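# Place bottles on ledges matching their cap colours

## Task

Put every bottle upright on the wall ledge whose label strip has the same colour as that bottle's cap, with the bottle's entire base resting on the ledge.

## Robot and tools

ROBOT. Two seven-joint arms, left_arm and right_arm, each with a two-finger parallel gripper. Equal joint values on the two arms give mirrored postures. The gripper's fingers point along its own +z axis and close along its y axis. end_effector_position is the point between the finger pads when they are shut, just under 1 cm behind the fingertips. While closing, the fingertips advance about 17 mm along +z, mostly while the pads are still more than 70 mm apart.

FRAME. All positions and quaternions use one scene frame in metres. Its origin is on the plane z = 0, under the midpoint of the two arm bases, which sit 0.70 m higher. +z is up, +x is forward (the direction both arms face), and left_arm is on the +y side; image left and right do not follow the arm names. Reported hand positions and orientations may be a few centimetres off, more at long reach.

ROW FORMAT. Every command row has 16 numbers: left_arm x, y, z, qw, qx, qy, qz, opening, then the same eight for right_arm. Both arms always appear, even if only one moves. x, y, z is an absolute target for end_effector_position and qw..qz (w first) an absolute target orientation, both in the scene frame: a pose, not an offset. Opening runs from -1 (closed) to +1 (fully open, 0.145 m); closing fully takes at least about 0.5 s. To keep an orientation, repeat the same quaternion in every row rather than copying a drifted reported one. To keep an arm still, resend the pose reported just before it stopped, with the opening it should keep. A command equal to the measured pose can relax a press. Sending 0 as an opening is a real command, so resend the present one to leave a gripper alone.

TOOLS.
execute_actions(actions, cameras): actions is a list of actions; each action is a table of up to 15 rows, each row lasting one 1/30 s step, and the last row is held to fill 15 steps. An empty list just returns the state. Each target must lie within 0.6 m of that gripper's position at the start of its action along every gripper axis, or the action is refused for both arms; a malformed action, or a first action failing this test against the last reported state, rejects the whole call. Results include end_effector_position at some steps.
move(target, speed, blend, opening_speed, blocking, cameras): target is one 16-number row, or a list of up to 15 rows sharing a 10 s budget; no 0.6 m limit. Each gripper travels in a straight line from its Hand target, turning the short way. speed is m/s per arm path, 0.002 to 1.1, default 0.25 (turns up to twice that in rad/s); one value or one per target. blend, in m, rounds corners at intermediate targets (default 0). opening_speed (0.2 or more, per second on the -1..1 scale) makes openings change gradually. A changed opening on a later target is applied on arrival, after all motion stops. blocking=false returns after about 0.5 s while the move continues; a new move replaces it. Paths do not avoid obstacles or the other arm; grippers lag, stray and can overshoot speed, especially with the arm nearly straight. Faster contact hits harder, and aiming further past a contact presses harder. The result adds a move: line with the ending (done, off_target, moving, held, fault) and limits (paced = pose clipped, held = steps withheld). done means at rest within 3 mm and 2 degrees; neither done nor off_target tells you about contact.
wait(seconds 0 to 10, cameras): lets time run with the last commands held; a running move continues.
stop(cameras): brakes a running move; needs room if fast.
zoom_image(camera cam_high or cam_low, region [x0, y0, x1, y1] pixels, at most 504x504): closer look at the latest image.
read_manual(section "licences"): URDF licence texts only.
finished_scene(scene): ends the current scene, given its number; irreversible. The bottles must stay in place without the robot.

CONTROLLER. Each step, the commanded orientation is clipped to within 32 degrees of the measured one; position has priority if both cannot be met. One action may fall short; each result gives a Hand target per arm, so send the remainder next. Big wrist turns can swing the elbow. A clearance check may hold commands bringing an arm near the other's forearm, but not gripper-to-gripper contact.

RESULTS. Tool commands gives each gripper's current command. grip_measured is the measured opening on the -1..1 scale (last Joint positions number is in metres). To hold an object, command an opening well below grip_measured; lower squeezes harder, up to about 10 N per pad for objects up to about 11 cm. Joint velocities reading "within noise" means the arm is still. Joint torques follow the Joint positions order, include gravity, have offsets and noise; numbers 3 and 4 wrap at ±28 N m.

HEAT. Holding loads, outstretched arms or pushing toward unreachable poses heat motors. MOTOR HOT appears near 85 °C; at 100 °C an OVER-TEMPERATURE FAULT stops that arm for 30 to 60 s or more, possibly without warning.

CAMERAS. cam_high and cam_low, both 896x504, fixed, with calibration given (may be slightly off).

AVOID. Dropping bottles, releasing them while moving, hitting or shoving hard, knocking anything off the work area, arms pressing or colliding with each other, and a gripper closing on the other's fingers. Loose objects may occasionally get a brief push.

Each tool is called after "Request:" as a command line: name --argument value for each argument, lists and objects as JSON in quotes; but a table of rows of numbers goes row by row, as --pt "numbers of a row", without its own name.

## Session

Request:
execute_actions --actions '[]'

Scene clock: 0.00 s.
left_arm: end_effector_position=(+0.3554, +0.1334, +0.3763) grip_measured=+1.00 end_effector_quat_wxyz=(-0.040, -0.585, +0.680, -0.440) | right_arm: end_effector_position=(+0.4020, -0.0846, +0.4120) grip_measured=+1.00 end_effector_quat_wxyz=(+0.172, +0.783, +0.024, +0.598)
Joint positions: left_arm=[0.476 0.652 -0.724 1.144 -0.177 -0.294 0.656 0.145] | right_arm=[0.249 -0.096 -0.415 1.14 -0.092 0.203 -0.635 0.145]
Joint velocities: within noise
Joint torques (N m): no reading
Motor temperatures (°C): left_arm=[23 20 24 22 21 24 21] | right_arm=[21 23 24 21 21 21 22]
Hand target: left_arm +0.3554, +0.1334, +0.3763; -0.040, -0.585, +0.680, -0.440 | right_arm +0.4020, -0.0846, +0.4120; +0.172, +0.783, +0.024, +0.598
Tool commands: left_gripper/opening=+1.0 right_gripper/opening=+1.0

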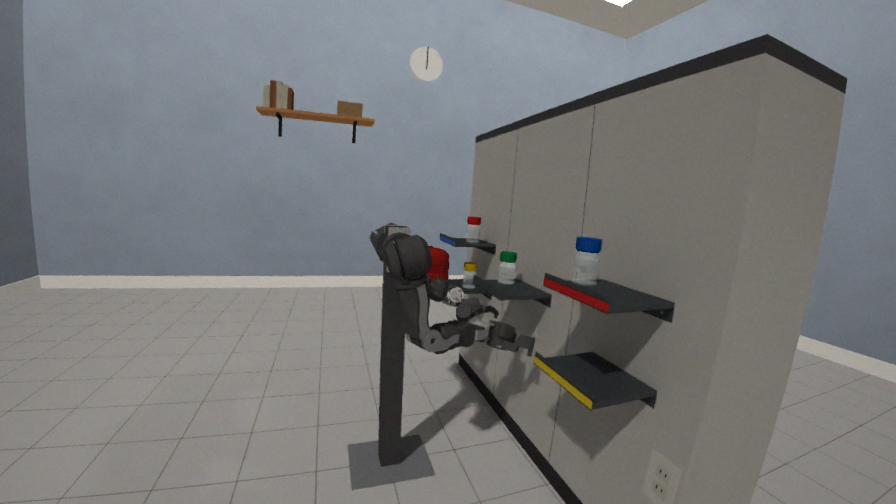

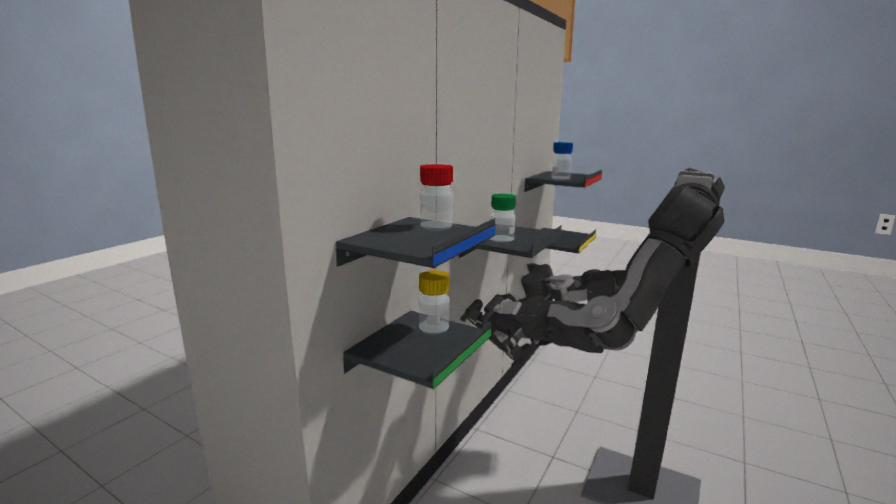

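Request:
zoom_image --camera "cam_high" --region '[420, 200, 680, 420]'

Request:
zoom_image --camera "cam_low" --region '[330, 120, 630, 400]'

Scaled by 1.938 from the camera's 896x504 image, which has a finer 1280x720 frame.

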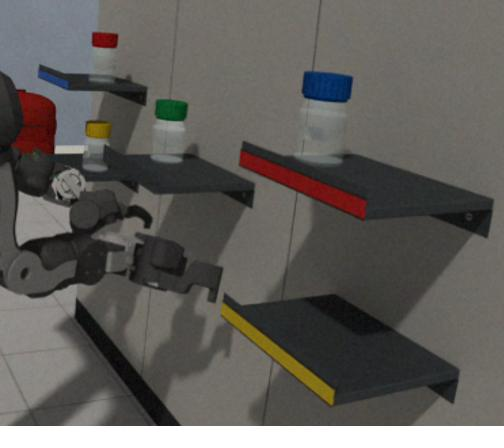

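Scaled by 1.680 from the camera's 896x504 image, which has a finer 1280x720 frame.

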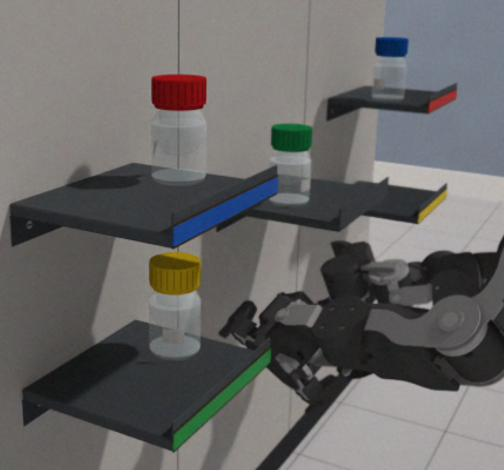

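Request:
move --pt "0.27 0.2 0.40 -0.04 -0.585 0.68 -0.44 0.3 0.27 -0.15 0.42 0 0.7071 0 0.7071 0.3" --pt "0.26 0.326 0.52 0 -0.7071 0 -0.7071 0.3 0.26 -0.35 0.53 0 0.7071 0 0.7071 0.3"

Scene clock: 117.40 s.
left_arm: end_effector_position=(+0.2604, +0.3251, +0.5200) grip_measured=+0.30 end_effector_quat_wxyz=(+0.002, +0.707, -0.004, +0.708) | right_arm: end_effector_position=(+0.2596, -0.3502, +0.5294) grip_measured=+0.30 end_effector_quat_wxyz=(+0.001, +0.707, -0.002, +0.707)
Joint positions: left_arm=[-0.788 0.818 0.38 1.832 0.898 -0.335 0.066 0.098] | right_arm=[-0.974 1.035 0.428 1.777 1.106 -0.503 0.032 0.098]
Joint velocities: within noise
Joint torques (N m): left_arm=[0.41 3.65 2.78 4 0.22 -0.54 -0.06] | right_arm=[0.51 4.63 4.27 1.7 0.19 -0.42 0.18]
Motor temperatures (°C): left_arm=[27 21 26 23 22 24 21] | right_arm=[23 23 24 23 21 21 21]
Hand target: left_arm +0.2600, +0.3260, +0.5199; +0.000, +0.707, +0.000, +0.707 | right_arm +0.2600, -0.3500, +0.5301; +0.000, +0.707, +0.000, +0.707
Off the commanded pose: left_arm 0.001 m, 0 deg | right_arm 0.001 m, 0 deg.
move: done

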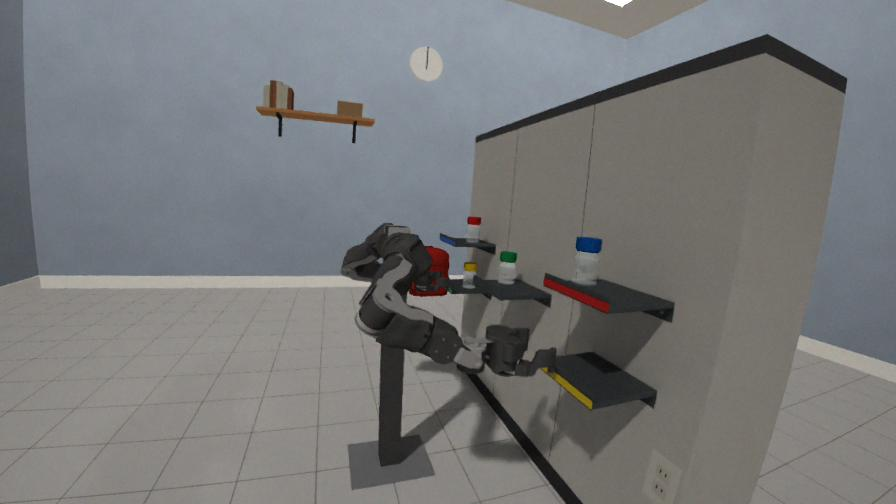

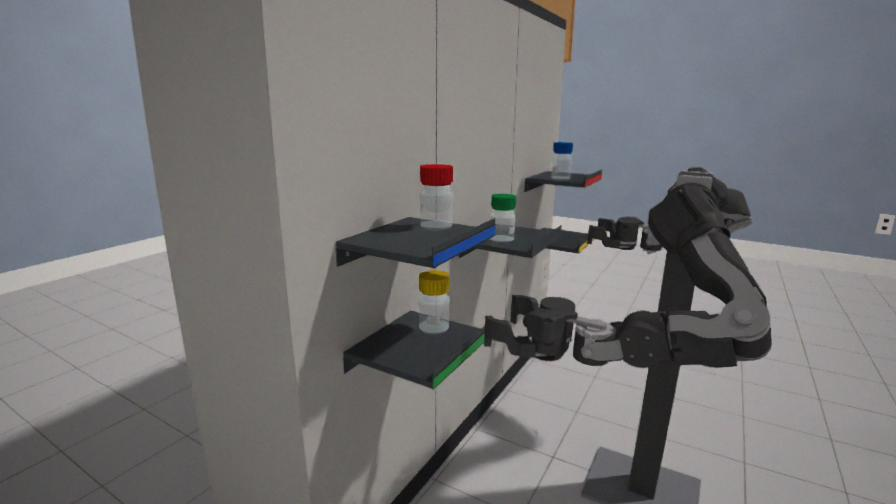

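Request:
zoom_image --camera "cam_low" --region '[330, 180, 600, 400]'

Request:
zoom_image --camera "cam_high" --region '[430, 210, 680, 410]'

Scaled by 1.867 from the camera's 896x504 image, which has a finer 1280x720 frame.

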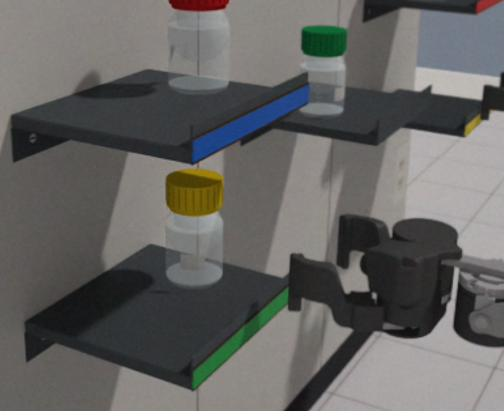

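Scaled by 2.016 from the camera's 896x504 image, which has a finer 1280x720 frame.

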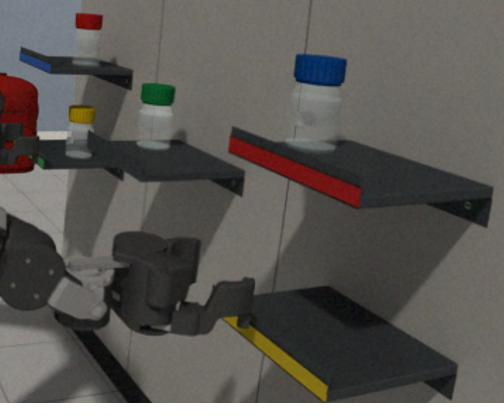

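Request:
move --pt "0.26 0.335 0.535 0 -0.7071 0 -0.7071 0.3 0.22 -0.345 0.63 0 0.7071 0 0.7071 0.3" --pt "0.32 0.335 0.535 0 -0.7071 0 -0.7071 0.3 0.24 -0.345 0.735 0 0.7071 0 0.7071 0.3" --pt "0.33 0.335 0.535 0 -0.7071 0 -0.7071 0.3 0.31 -0.345 0.735 0 0.7071 0 0.7071 0.3"

Request:
zoom_image --camera "cam_low" --region '[330, 120, 630, 390]'

Request:
zoom_image --camera "cam_high" --region '[430, 200, 680, 410]'

Scene clock: 160.77 s.
left_arm: end_effector_position=(+0.3300, +0.3341, +0.5372) grip_measured=+0.30 end_effector_quat_wxyz=(+0.002, +0.705, -0.001, +0.710) | right_arm: end_effector_position=(+0.3098, -0.3444, +0.7359) grip_measured=+0.30 end_effector_quat_wxyz=(+0.000, +0.707, +0.003, +0.707)
Joint positions: left_arm=[-0.363 0.95 0.147 1.662 0.961 -0.198 0.016 0.098] | right_arm=[-1.119 1.274 1.427 1.952 1.554 0.317 -0.087 0.098]
Joint velocities: within noise
Joint torques (N m): left_arm=[3.68 5.74 2.04 2.48 0.1 -0.54 -0.02] | right_arm=[1.65 3.07 3.36 0.53 0.14 -0.58 -0.18]
Motor temperatures (°C): left_arm=[24 22 26 23 21 24 21] | right_arm=[21 24 25 21 21 21 21]
Hand target: left_arm +0.3300, +0.3350, +0.5350; +0.000, +0.707, +0.000, +0.707 | right_arm +0.3100, -0.3450, +0.7350; +0.000, +0.707, +0.000, +0.707
Off the commanded pose: left_arm 0.002 m, 0 deg | right_arm 0.001 m, 0 deg.
move: done

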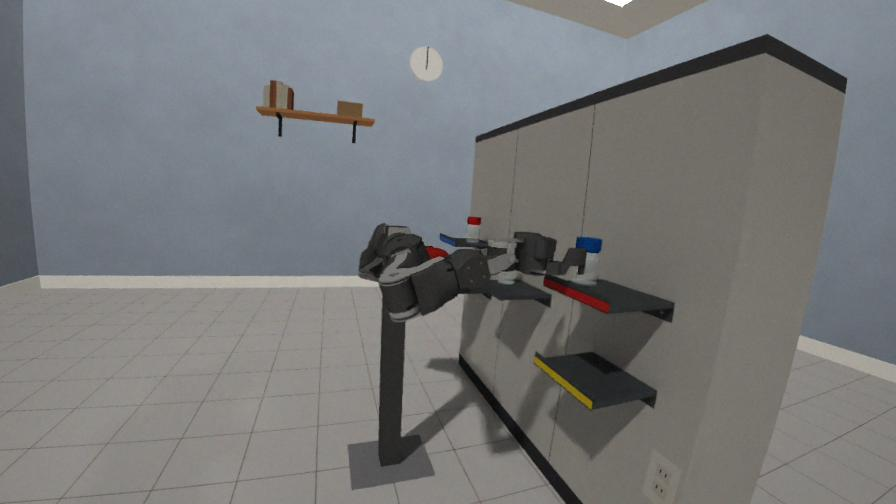

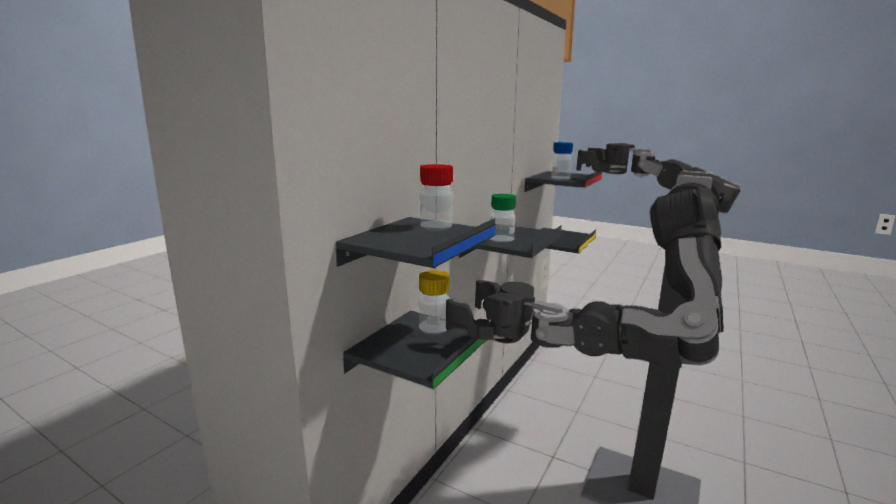

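Scaled by 1.680 from the camera's 896x504 image, which has a finer 1280x720 frame.

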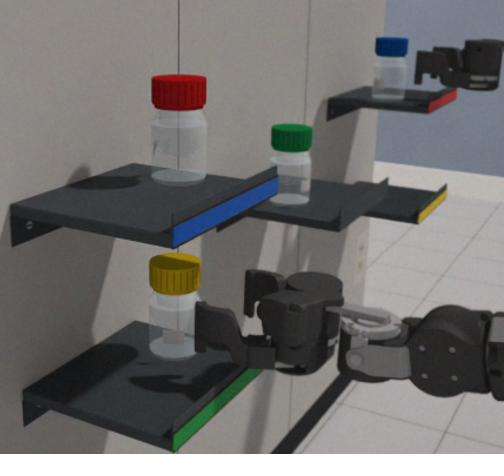

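Scaled by 2.016 from the camera's 896x504 image, which has a finer 1280x720 frame.

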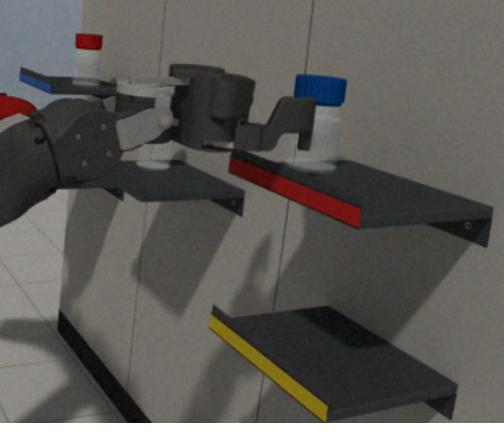

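Request:
move --target '[0.383,0.333,0.525,0,-0.7071,0,-0.7071,0.3,0.22,-0.345,0.63,0,0.7071,0,0.7071,0.3]' --speed 0.1

Request:
zoom_image --camera "cam_low" --region '[330, 200, 540, 390]'

Request:
zoom_image --camera "cam_high" --region '[430, 200, 570, 310]'

Scene clock: 190.63 s.
left_arm: end_effector_position=(+0.3843, +0.3350, +0.5360) grip_measured=+0.30 end_effector_quat_wxyz=(-0.003, +0.695, +0.001, +0.719) | right_arm: end_effector_position=(+0.2197, -0.3462, +0.6301) grip_measured=+0.30 end_effector_quat_wxyz=(+0.002, +0.708, -0.003, +0.706)
Joint positions: left_arm=[0.058 0.923 -0.157 1.423 0.934 -0.19 0.019 0.098] | right_arm=[-1.251 0.737 1.114 2.135 1.246 -0.067 0.198 0.098]
Joint velocities: within noise
Joint torques (N m): left_arm=[3.86 5.18 0.5 1.88 0.13 -0.24 0.18] | right_arm=[-0.73 2.49 2.95 1.47 0.17 -0.56 0.19]
Motor temperatures (°C): left_arm=[24 23 26 23 21 24 21] | right_arm=[21 23 25 21 20 21 21]
Hand target: left_arm +0.3828, +0.3330, +0.5252; +0.000, +0.707, +0.000, +0.707 | right_arm +0.2200, -0.3450, +0.6300; +0.000, +0.707, +0.000, +0.707
Off the commanded pose: left_arm 0.011 m, 2 deg | right_arm 0.001 m, 0 deg.
move: off_target (left_arm)

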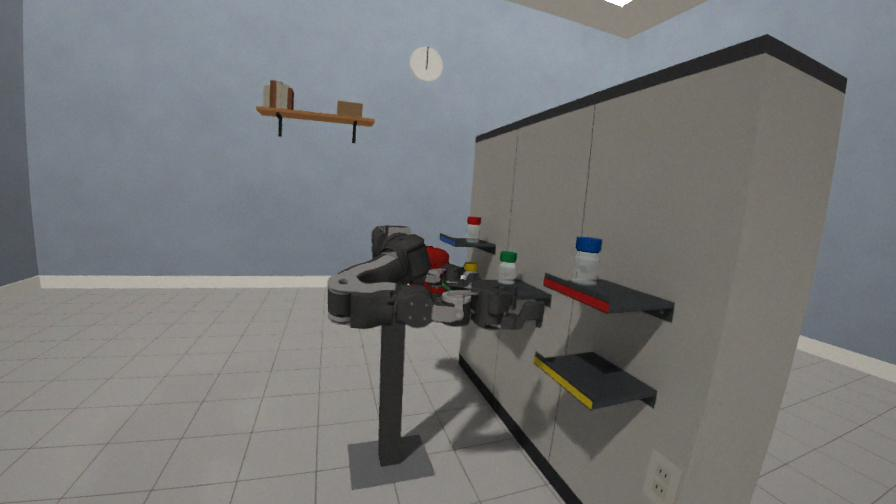

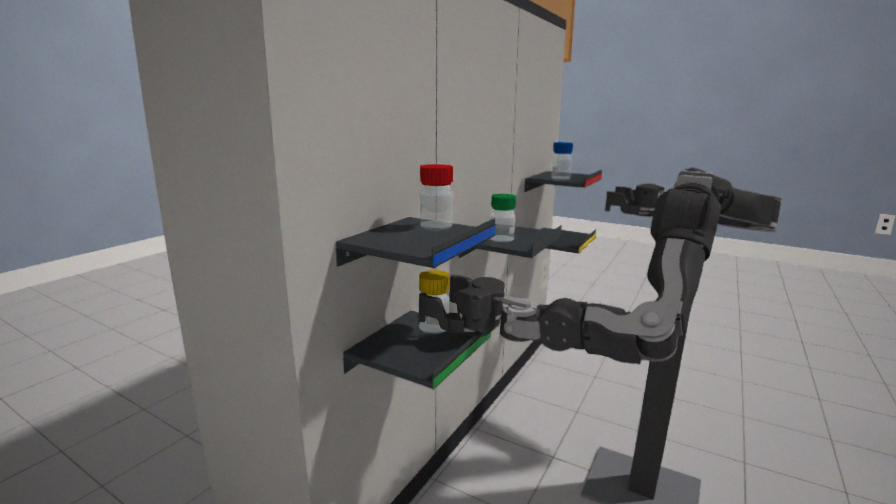

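Scaled by 2.400 from the camera's 896x504 image, which has a finer 1280x720 frame.

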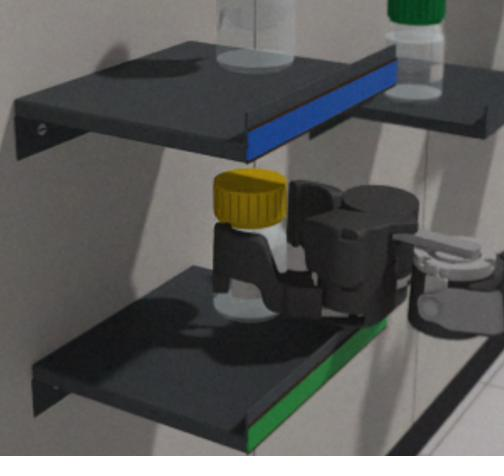

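Scaled by 3.600 from the camera's 896x504 image, which has a finer 1280x720 frame.

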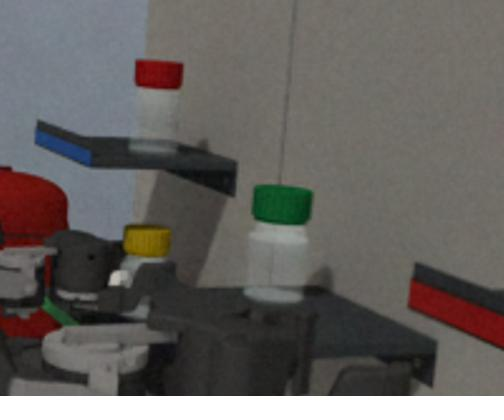

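Request:
move --pt "0.383 0.335 0.543 0 -0.7071 0 -0.7071 0.3 0.22 -0.345 0.63 0 0.7071 0 0.7071 0.3" --pt "0.393 0.335 0.543 0 -0.7071 0 -0.7071 0.3 0.22 -0.345 0.63 0 0.7071 0 0.7071 0.3" --pt "0.393 0.335 0.543 0 -0.7071 0 -0.7071 -0.5 0.22 -0.345 0.63 0 0.7071 0 0.7071 0.3" --speed 0.1 --opening_speed 0.5

Request:
zoom_image --camera "cam_low" --region '[330, 200, 540, 390]'

Scene clock: 207.27 s.
left_arm: end_effector_position=(+0.3932, +0.3361, +0.5463) grip_measured=-0.33 end_effector_quat_wxyz=(-0.002, +0.704, +0.001, +0.710) | right_arm: end_effector_position=(+0.2197, -0.3462, +0.6301) grip_measured=+0.30 end_effector_quat_wxyz=(+0.002, +0.708, -0.003, +0.706)
Joint positions: left_arm=[0.12 0.949 -0.183 1.424 0.961 -0.123 0.009 0.051] | right_arm=[-1.251 0.737 1.114 2.135 1.246 -0.067 0.198 0.098]
Joint velocities: within noise
Joint torques (N m): left_arm=[5.53 5.79 1.98 2.67 0.15 -0.58 0.22] | right_arm=[-0.54 2.47 2.96 1.52 0.21 -0.53 0.18]
Motor temperatures (°C): left_arm=[24 23 25 22 21 24 21] | right_arm=[21 23 24 21 20 21 21]
Hand target: left_arm +0.3930, +0.3350, +0.5430; +0.000, +0.707, +0.000, +0.707 | right_arm +0.2200, -0.3450, +0.6300; +0.000, +0.707, +0.000, +0.707
Off the commanded pose: left_arm 0.003 m, 1 deg | right_arm 0.001 m, 0 deg.
move: done

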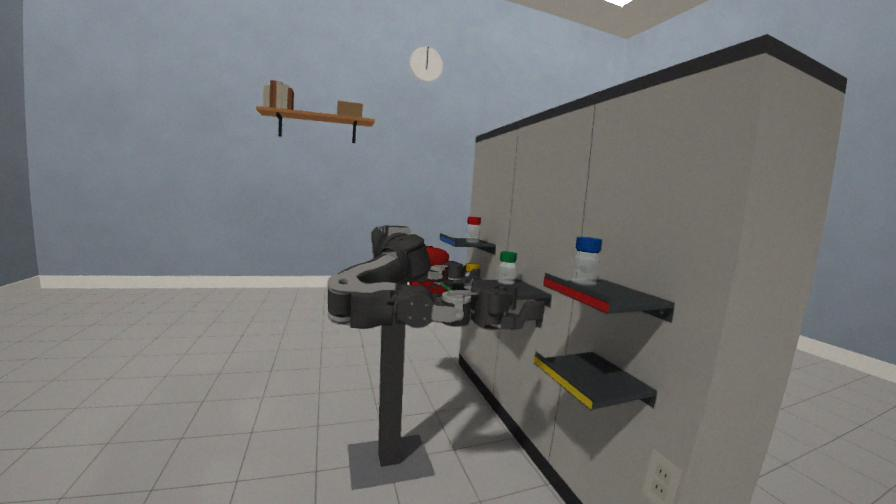

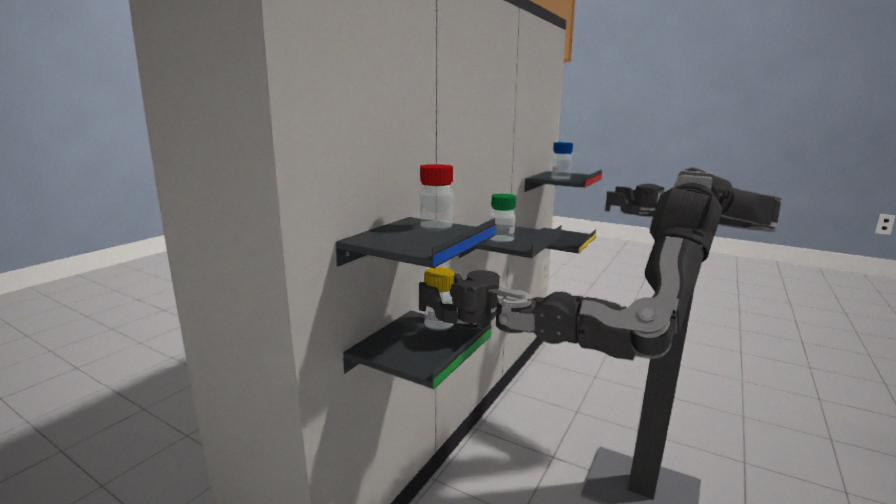

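Scaled by 2.400 from the camera's 896x504 image, which has a finer 1280x720 frame.

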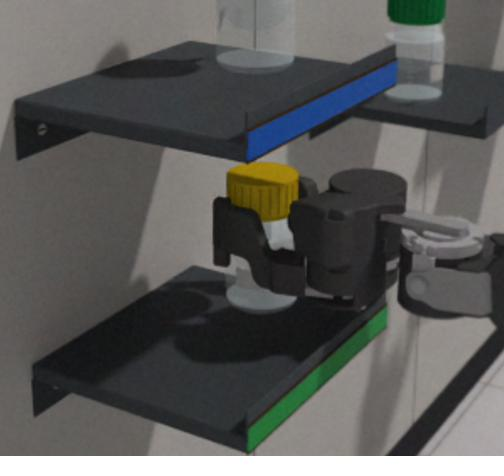

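Request:
move --pt "0.393 0.335 0.585 0 -0.7071 0 -0.7071 -0.5 0.22 -0.345 0.63 0 0.7071 0 0.7071 0.3" --pt "0.25 0.335 0.6 0 -0.7071 0 -0.7071 -0.5 0.22 -0.345 0.63 0 0.7071 0 0.7071 0.3" --pt "0.25 -0.055 0.695 0 -0.7071 0 -0.7071 -0.5 0.22 -0.345 0.63 0 0.7071 0 0.7071 0.3" --pt "0.33 -0.055 0.695 0 -0.7071 0 -0.7071 -0.5 0.22 -0.345 0.63 0 0.7071 0 0.7071 0.3" --speed 0.15 --blend 0.02

Request:
zoom_image --camera "cam_low" --region '[400, 160, 600, 300]'

Request:
zoom_image --camera "cam_high" --region '[430, 200, 630, 340]'

Scene clock: 233.53 s.
left_arm: end_effector_position=(+0.2486, -0.0303, +0.6926) grip_measured=-0.33 end_effector_quat_wxyz=(+0.043, +0.623, -0.022, +0.780) | right_arm: end_effector_position=(+0.2197, -0.3462, +0.6301) grip_measured=+0.30 end_effector_quat_wxyz=(+0.002, +0.708, -0.003, +0.706)
Joint positions: left_arm=[0.295 -0.162 -1.129 2.21 0.021 0.782 -1.062 0.051] | right_arm=[-1.251 0.737 1.114 2.135 1.246 -0.067 0.198 0.098]
Joint velocities: within noise
Joint torques (N m): left_arm=[3.94 -3.31 0.31 3.89 -0.32 -0.36 0] | right_arm=[-0.59 2.52 2.91 1.5 0.17 -0.52 0.18]
Motor temperatures (°C): left_arm=[25 23 25 22 21 25 21] | right_arm=[21 23 24 20 20 21 21]
Hand target: left_arm +0.2486, -0.0286, +0.6937; +0.041, +0.622, -0.019, +0.782 | right_arm +0.2200, -0.3450, +0.6300; +0.000, +0.707, +0.000, +0.707
Off the commanded pose: left_arm 0.085 m, 14 deg | right_arm 0.001 m, 0 deg.
move: held (left_arm; a check stopped the path); path passed 2 of 4 targets; limits=held
pose unreachable (left arm): on one or more control steps of this call, first in action 0 (counted from 0), this arm could not follow its commanded pose, so it was not sent that pose on those steps. It may still have moved: this result reports where it is.
cause: moving toward the commanded pose would bring a part of the arm too close to another arm (a part of this arm just beyond joint 6 (wrist pitch) and the right arm's base).

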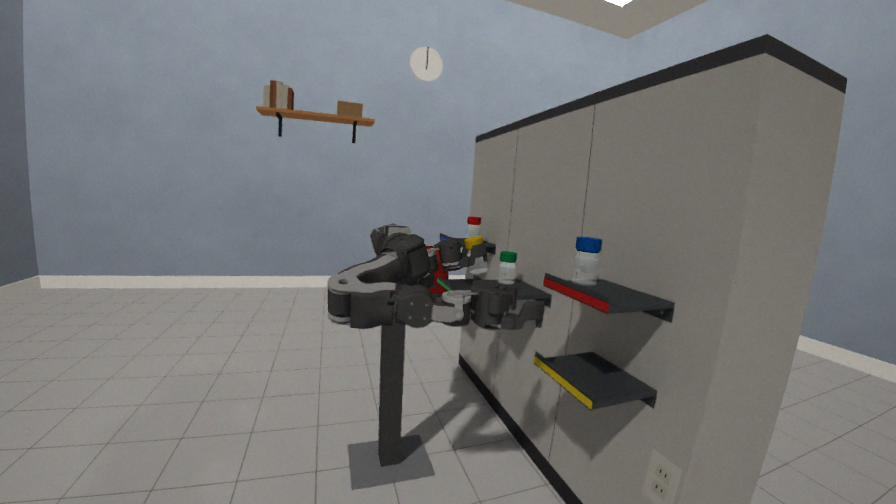

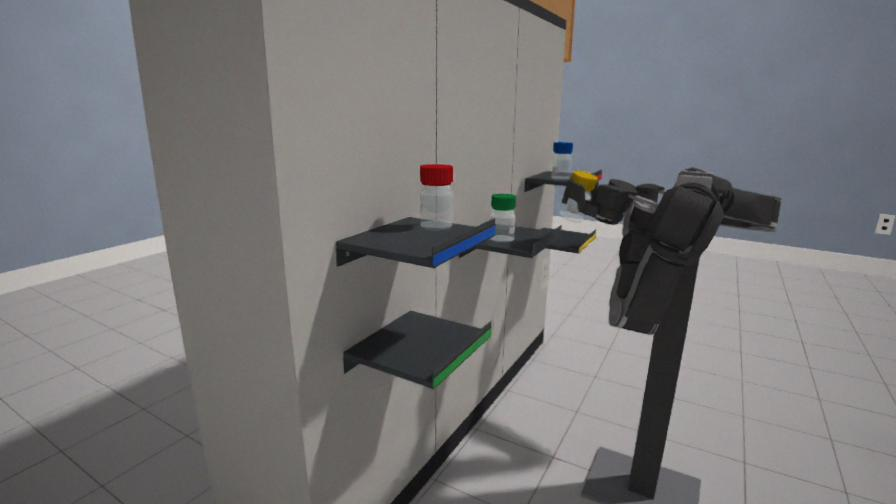

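Scaled by 2.520 from the camera's 896x504 image, which has a finer 1280x720 frame.

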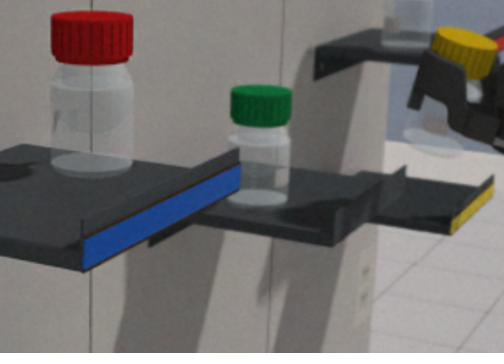

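Scaled by 2.520 from the camera's 896x504 image, which has a finer 1280x720 frame.

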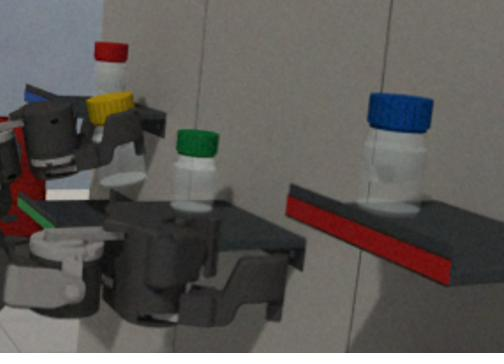

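Request:
move --pt "0.26 0.03 0.695 0.183 0.683 -0.183 0.683 -0.5 0.22 -0.345 0.63 0 0.7071 0 0.7071 0.3" --pt "0.28 -0.03 0.695 0.183 0.683 -0.183 0.683 -0.5 0.22 -0.345 0.63 0 0.7071 0 0.7071 0.3" --pt "0.33 -0.05 0.695 0.183 0.683 -0.183 0.683 -0.5 0.22 -0.345 0.63 0 0.7071 0 0.7071 0.3" --speed 0.15

Request:
zoom_image --camera "cam_low" --region '[430, 150, 620, 290]'

Request:
zoom_image --camera "cam_high" --region '[430, 200, 630, 340]'

Scene clock: 258.13 s.
left_arm: end_effector_position=(+0.3312, -0.0487, +0.6924) grip_measured=-0.33 end_effector_quat_wxyz=(+0.179, +0.687, -0.183, +0.680) | right_arm: end_effector_position=(+0.2197, -0.3462, +0.6301) grip_measured=+0.30 end_effector_quat_wxyz=(+0.002, +0.708, -0.003, +0.706)
Joint positions: left_arm=[0.887 0.215 -0.905 2.058 1.09 0.675 -0.925 0.051] | right_arm=[-1.251 0.737 1.114 2.135 1.246 -0.067 0.198 0.098]
Joint velocities: within noise
Joint torques (N m): left_arm=[8.08 -1.46 1.73 2.93 -0.42 -0.67 0.2] | right_arm=[-0.59 2.44 2.95 1.5 0.17 -0.53 0.19]
Motor temperatures (°C): left_arm=[24 23 24 23 22 24 21] | right_arm=[21 23 24 20 20 21 21]
Hand target: left_arm +0.3300, -0.0500, +0.6950; +0.183, +0.683, -0.183, +0.683 | right_arm +0.2200, -0.3450, +0.6300; +0.000, +0.707, +0.000, +0.707
Off the commanded pose: left_arm 0.003 m, 1 deg | right_arm 0.001 m, 0 deg.
move: done

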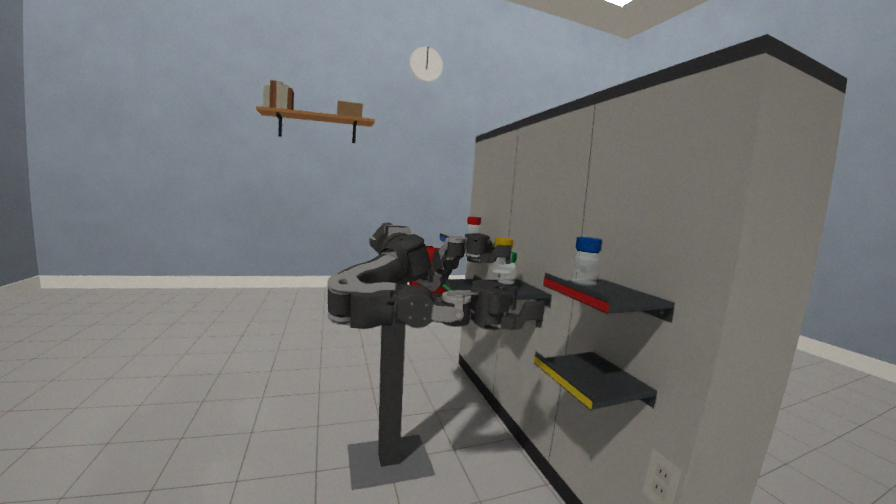

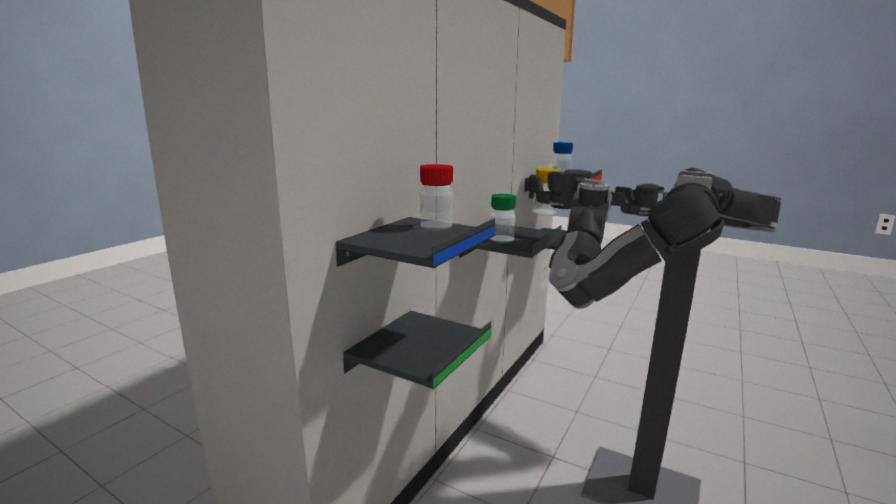

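Scaled by 2.653 from the camera's 896x504 image, which has a finer 1280x720 frame.

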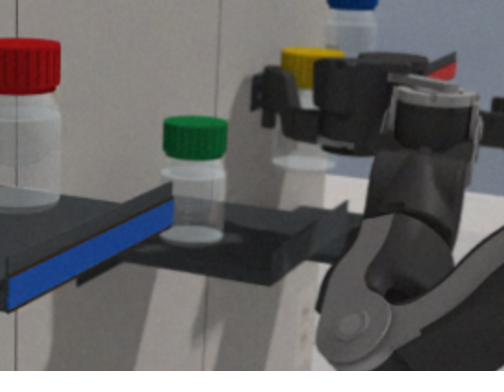

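Scaled by 2.520 from the camera's 896x504 image, which has a finer 1280x720 frame.

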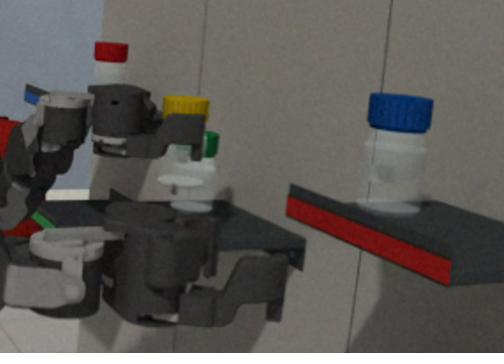

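Request:
move --pt "0.34 -0.07 0.69 0.183 0.683 -0.183 0.683 -0.5 0.22 -0.345 0.63 0 0.7071 0 0.7071 0.3" --pt "0.395 -0.07 0.67 0.183 0.683 -0.183 0.683 -0.5 0.22 -0.345 0.63 0 0.7071 0 0.7071 0.3" --pt "0.395 -0.07 0.647 0.183 0.683 -0.183 0.683 -0.5 0.22 -0.345 0.63 0 0.7071 0 0.7071 0.3" --speed '[0.15, 0.12, 0.05]'

Request:
zoom_image --camera "cam_low" --region '[430, 150, 620, 290]'

Request:
zoom_image --camera "cam_high" --region '[430, 200, 630, 340]'

Scene clock: 306.57 s.
left_arm: end_effector_position=(+0.3950, -0.0697, +0.6459) grip_measured=-0.33 end_effector_quat_wxyz=(+0.181, +0.686, -0.183, +0.680) | right_arm: end_effector_position=(+0.2197, -0.3462, +0.6301) grip_measured=+0.30 end_effector_quat_wxyz=(+0.002, +0.708, -0.003, +0.706)
Joint positions: left_arm=[0.926 0.19 -1.018 1.658 0.929 0.389 -0.638 0.051] | right_arm=[-1.251 0.737 1.114 2.135 1.246 -0.067 0.198 0.098]
Joint velocities: within noise
Joint torques (N m): left_arm=[8.98 -1.04 2.26 3 -0.33 -0.83 0.23] | right_arm=[-0.59 2.41 2.88 1.51 0.18 -0.55 0.2]
Motor temperatures (°C): left_arm=[27 22 25 22 22 25 21] | right_arm=[21 23 24 20 20 21 21]
Hand target: left_arm +0.3950, -0.0700, +0.6469; +0.183, +0.683, -0.183, +0.683 | right_arm +0.2200, -0.3450, +0.6300; +0.000, +0.707, +0.000, +0.707
Off the commanded pose: left_arm 0.001 m, 1 deg | right_arm 0.001 m, 0 deg.
move: done

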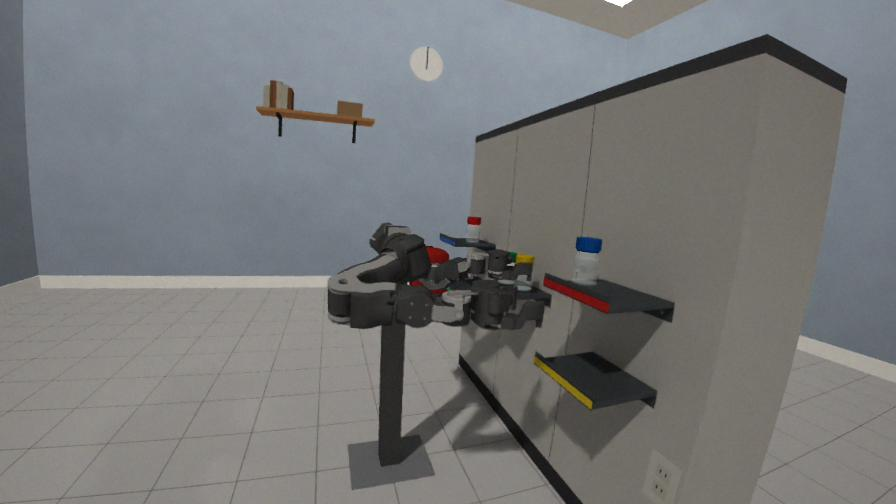

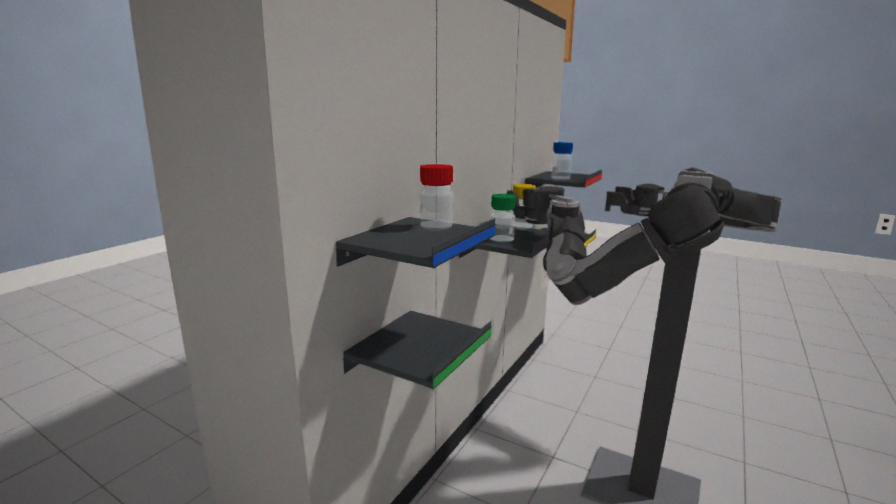

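Scaled by 2.653 from the camera's 896x504 image, which has a finer 1280x720 frame.

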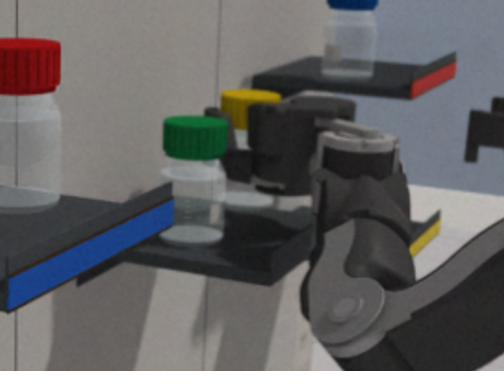

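Scaled by 2.520 from the camera's 896x504 image, which has a finer 1280x720 frame.

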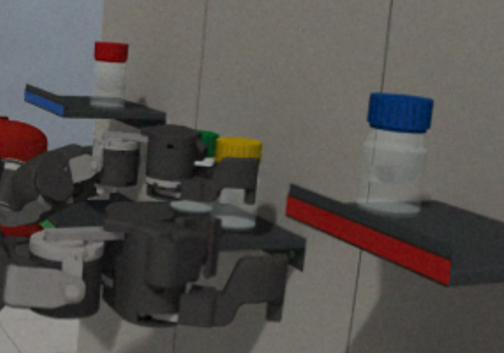

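Request:
move --target '[0.395,-0.07,0.634,0.183,0.683,-0.183,0.683,-0.5,0.22,-0.345,0.63,0,0.7071,0,0.7071,0.3]' --speed 0.03 --cameras '["cam_low"]'

Request:
zoom_image --camera "cam_low" --region '[480, 160, 570, 260]'

Scene clock: 313.57 s.
left_arm: end_effector_position=(+0.3949, -0.0699, +0.6373) grip_measured=-0.33 end_effector_quat_wxyz=(+0.183, +0.681, -0.181, +0.685) | right_arm: end_effector_position=(+0.2197, -0.3462, +0.6301) grip_measured=+0.30 end_effector_quat_wxyz=(+0.002, +0.708, -0.003, +0.706)
Joint positions: left_arm=[0.906 0.198 -1.041 1.646 0.904 0.338 -0.626 0.051] | right_arm=[-1.251 0.737 1.114 2.135 1.246 -0.067 0.198 0.098]
Joint velocities: within noise
Joint torques (N m): left_arm=[7.93 -0.73 1.72 2.61 -0.21 -0.64 0.23] | right_arm=[-0.59 2.36 2.92 1.57 0.18 -0.55 0.16]
Motor temperatures (°C): left_arm=[28 22 25 22 22 25 21] | right_arm=[21 23 24 20 20 21 21]
Hand target: left_arm +0.3949, -0.0701, +0.6340; +0.183, +0.683, -0.183, +0.683 | right_arm +0.2200, -0.3450, +0.6300; +0.000, +0.707, +0.000, +0.707
Off the commanded pose: left_arm 0.003 m, 0 deg | right_arm 0.001 m, 0 deg.
move: done
Images, in order (width x height): cam_low 896x504.

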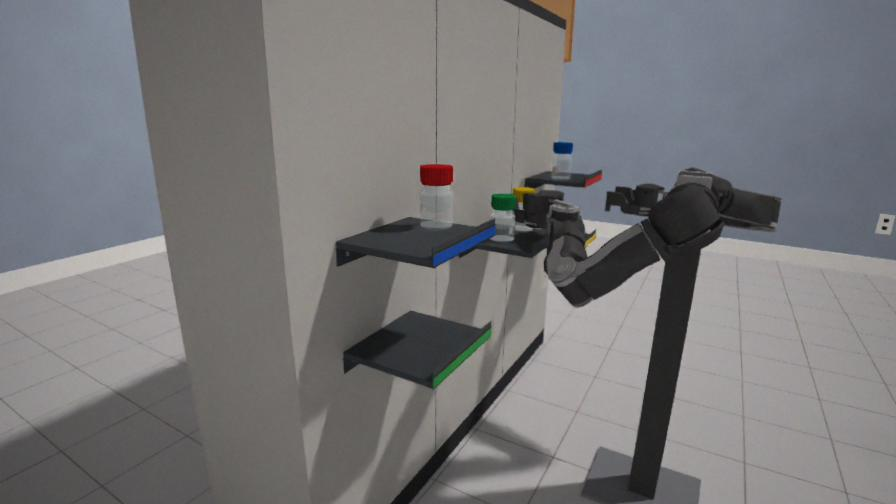

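Scaled by 5.040 from the camera's 896x504 image, which has a finer 1280x720 frame.

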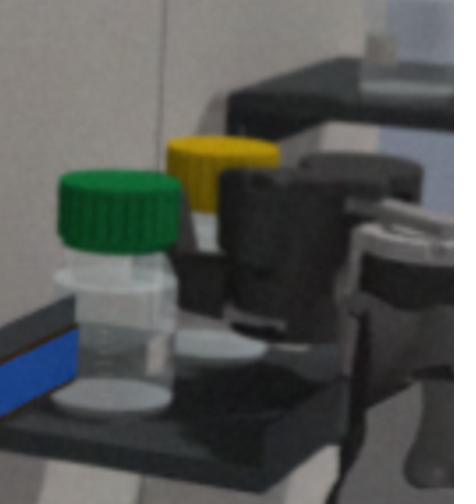

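Request:
move --pt "0.395 -0.07 0.632 0.183 0.683 -0.183 0.683 -0.5 0.22 -0.345 0.63 0 0.7071 0 0.7071 0.3" --pt "0.395 -0.07 0.632 0.183 0.683 -0.183 0.683 0.1 0.22 -0.345 0.63 0 0.7071 0 0.7071 0.3" --speed 0.03 --opening_speed 0.6

Request:
zoom_image --camera "cam_low" --region '[480, 160, 570, 260]'

Request:
zoom_image --camera "cam_high" --region '[470, 230, 570, 310]'

Scene clock: 324.73 s.
left_arm: end_effector_position=(+0.3950, -0.0698, +0.6363) grip_measured=+0.10 end_effector_quat_wxyz=(+0.184, +0.680, -0.180, +0.687) | right_arm: end_effector_position=(+0.2197, -0.3462, +0.6301) grip_measured=+0.30 end_effector_quat_wxyz=(+0.002, +0.708, -0.003, +0.706)
Joint positions: left_arm=[0.906 0.202 -1.049 1.643 0.901 0.324 -0.626 0.083] | right_arm=[-1.251 0.737 1.114 2.135 1.246 -0.067 0.198 0.098]
Joint velocities: within noise
Joint torques (N m): left_arm=[7.85 -0.73 1.76 2.58 -0.11 -0.51 0.21] | right_arm=[-0.67 2.39 2.96 1.48 0.17 -0.55 0.21]
Motor temperatures (°C): left_arm=[28 22 25 22 22 25 21] | right_arm=[21 23 24 20 20 21 21]
Hand target: left_arm +0.3950, -0.0700, +0.6320; +0.183, +0.683, -0.183, +0.683 | right_arm +0.2200, -0.3450, +0.6300; +0.000, +0.707, +0.000, +0.707
Off the commanded pose: left_arm 0.004 m, 1 deg | right_arm 0.001 m, 0 deg.
move: off_target (left_arm); target 2's new opening was sent with left_arm's hand 0.005 m and 1 deg from that target

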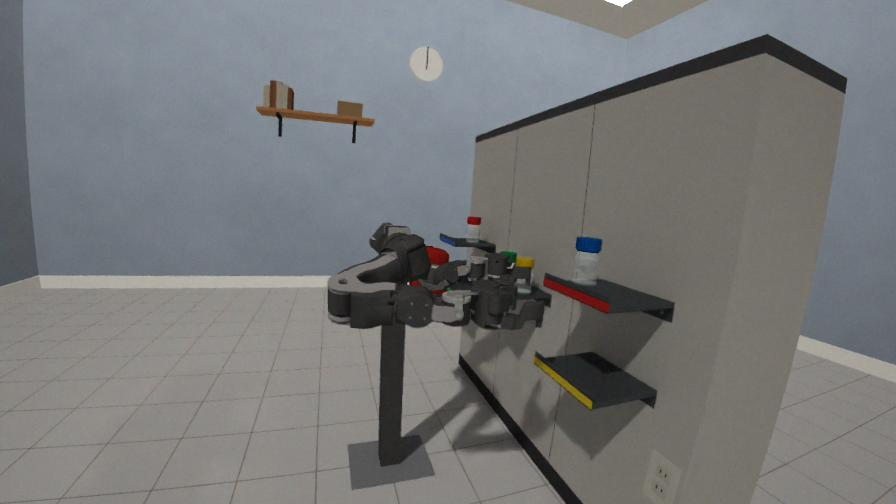

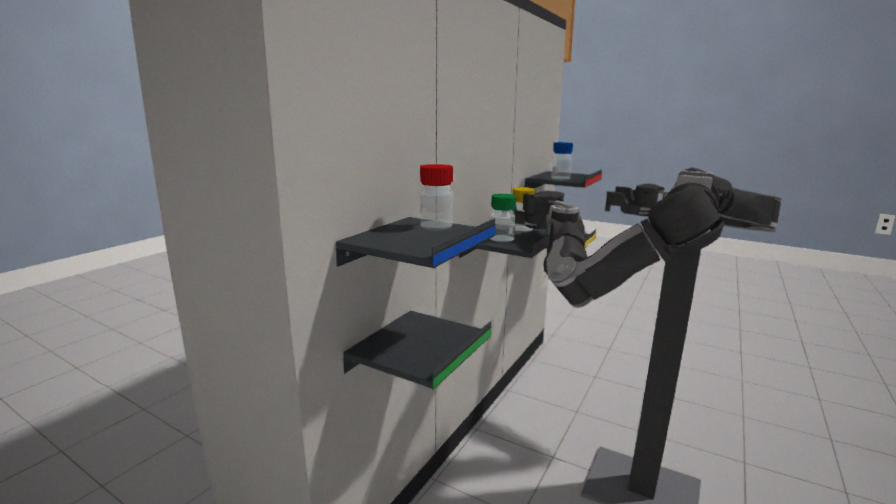

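Scaled by 5.040 from the camera's 896x504 image, which has a finer 1280x720 frame.

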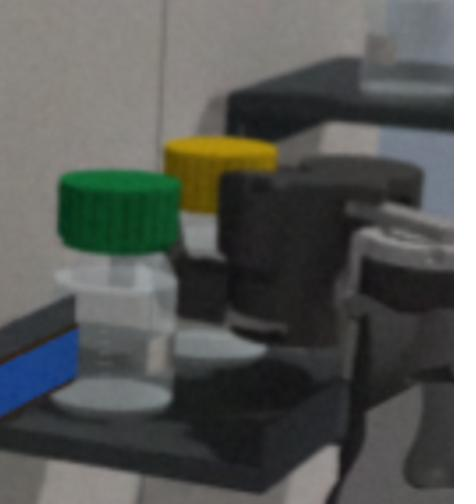

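Scaled by 5.040 from the camera's 896x504 image, which has a finer 1280x720 frame.

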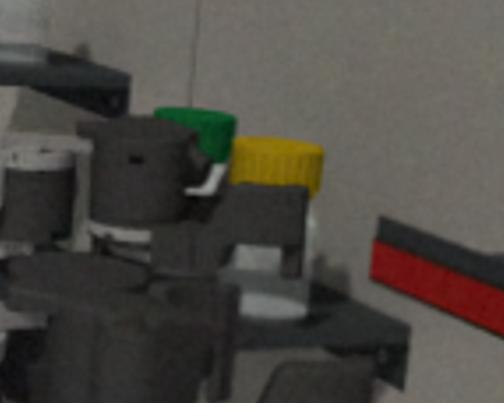

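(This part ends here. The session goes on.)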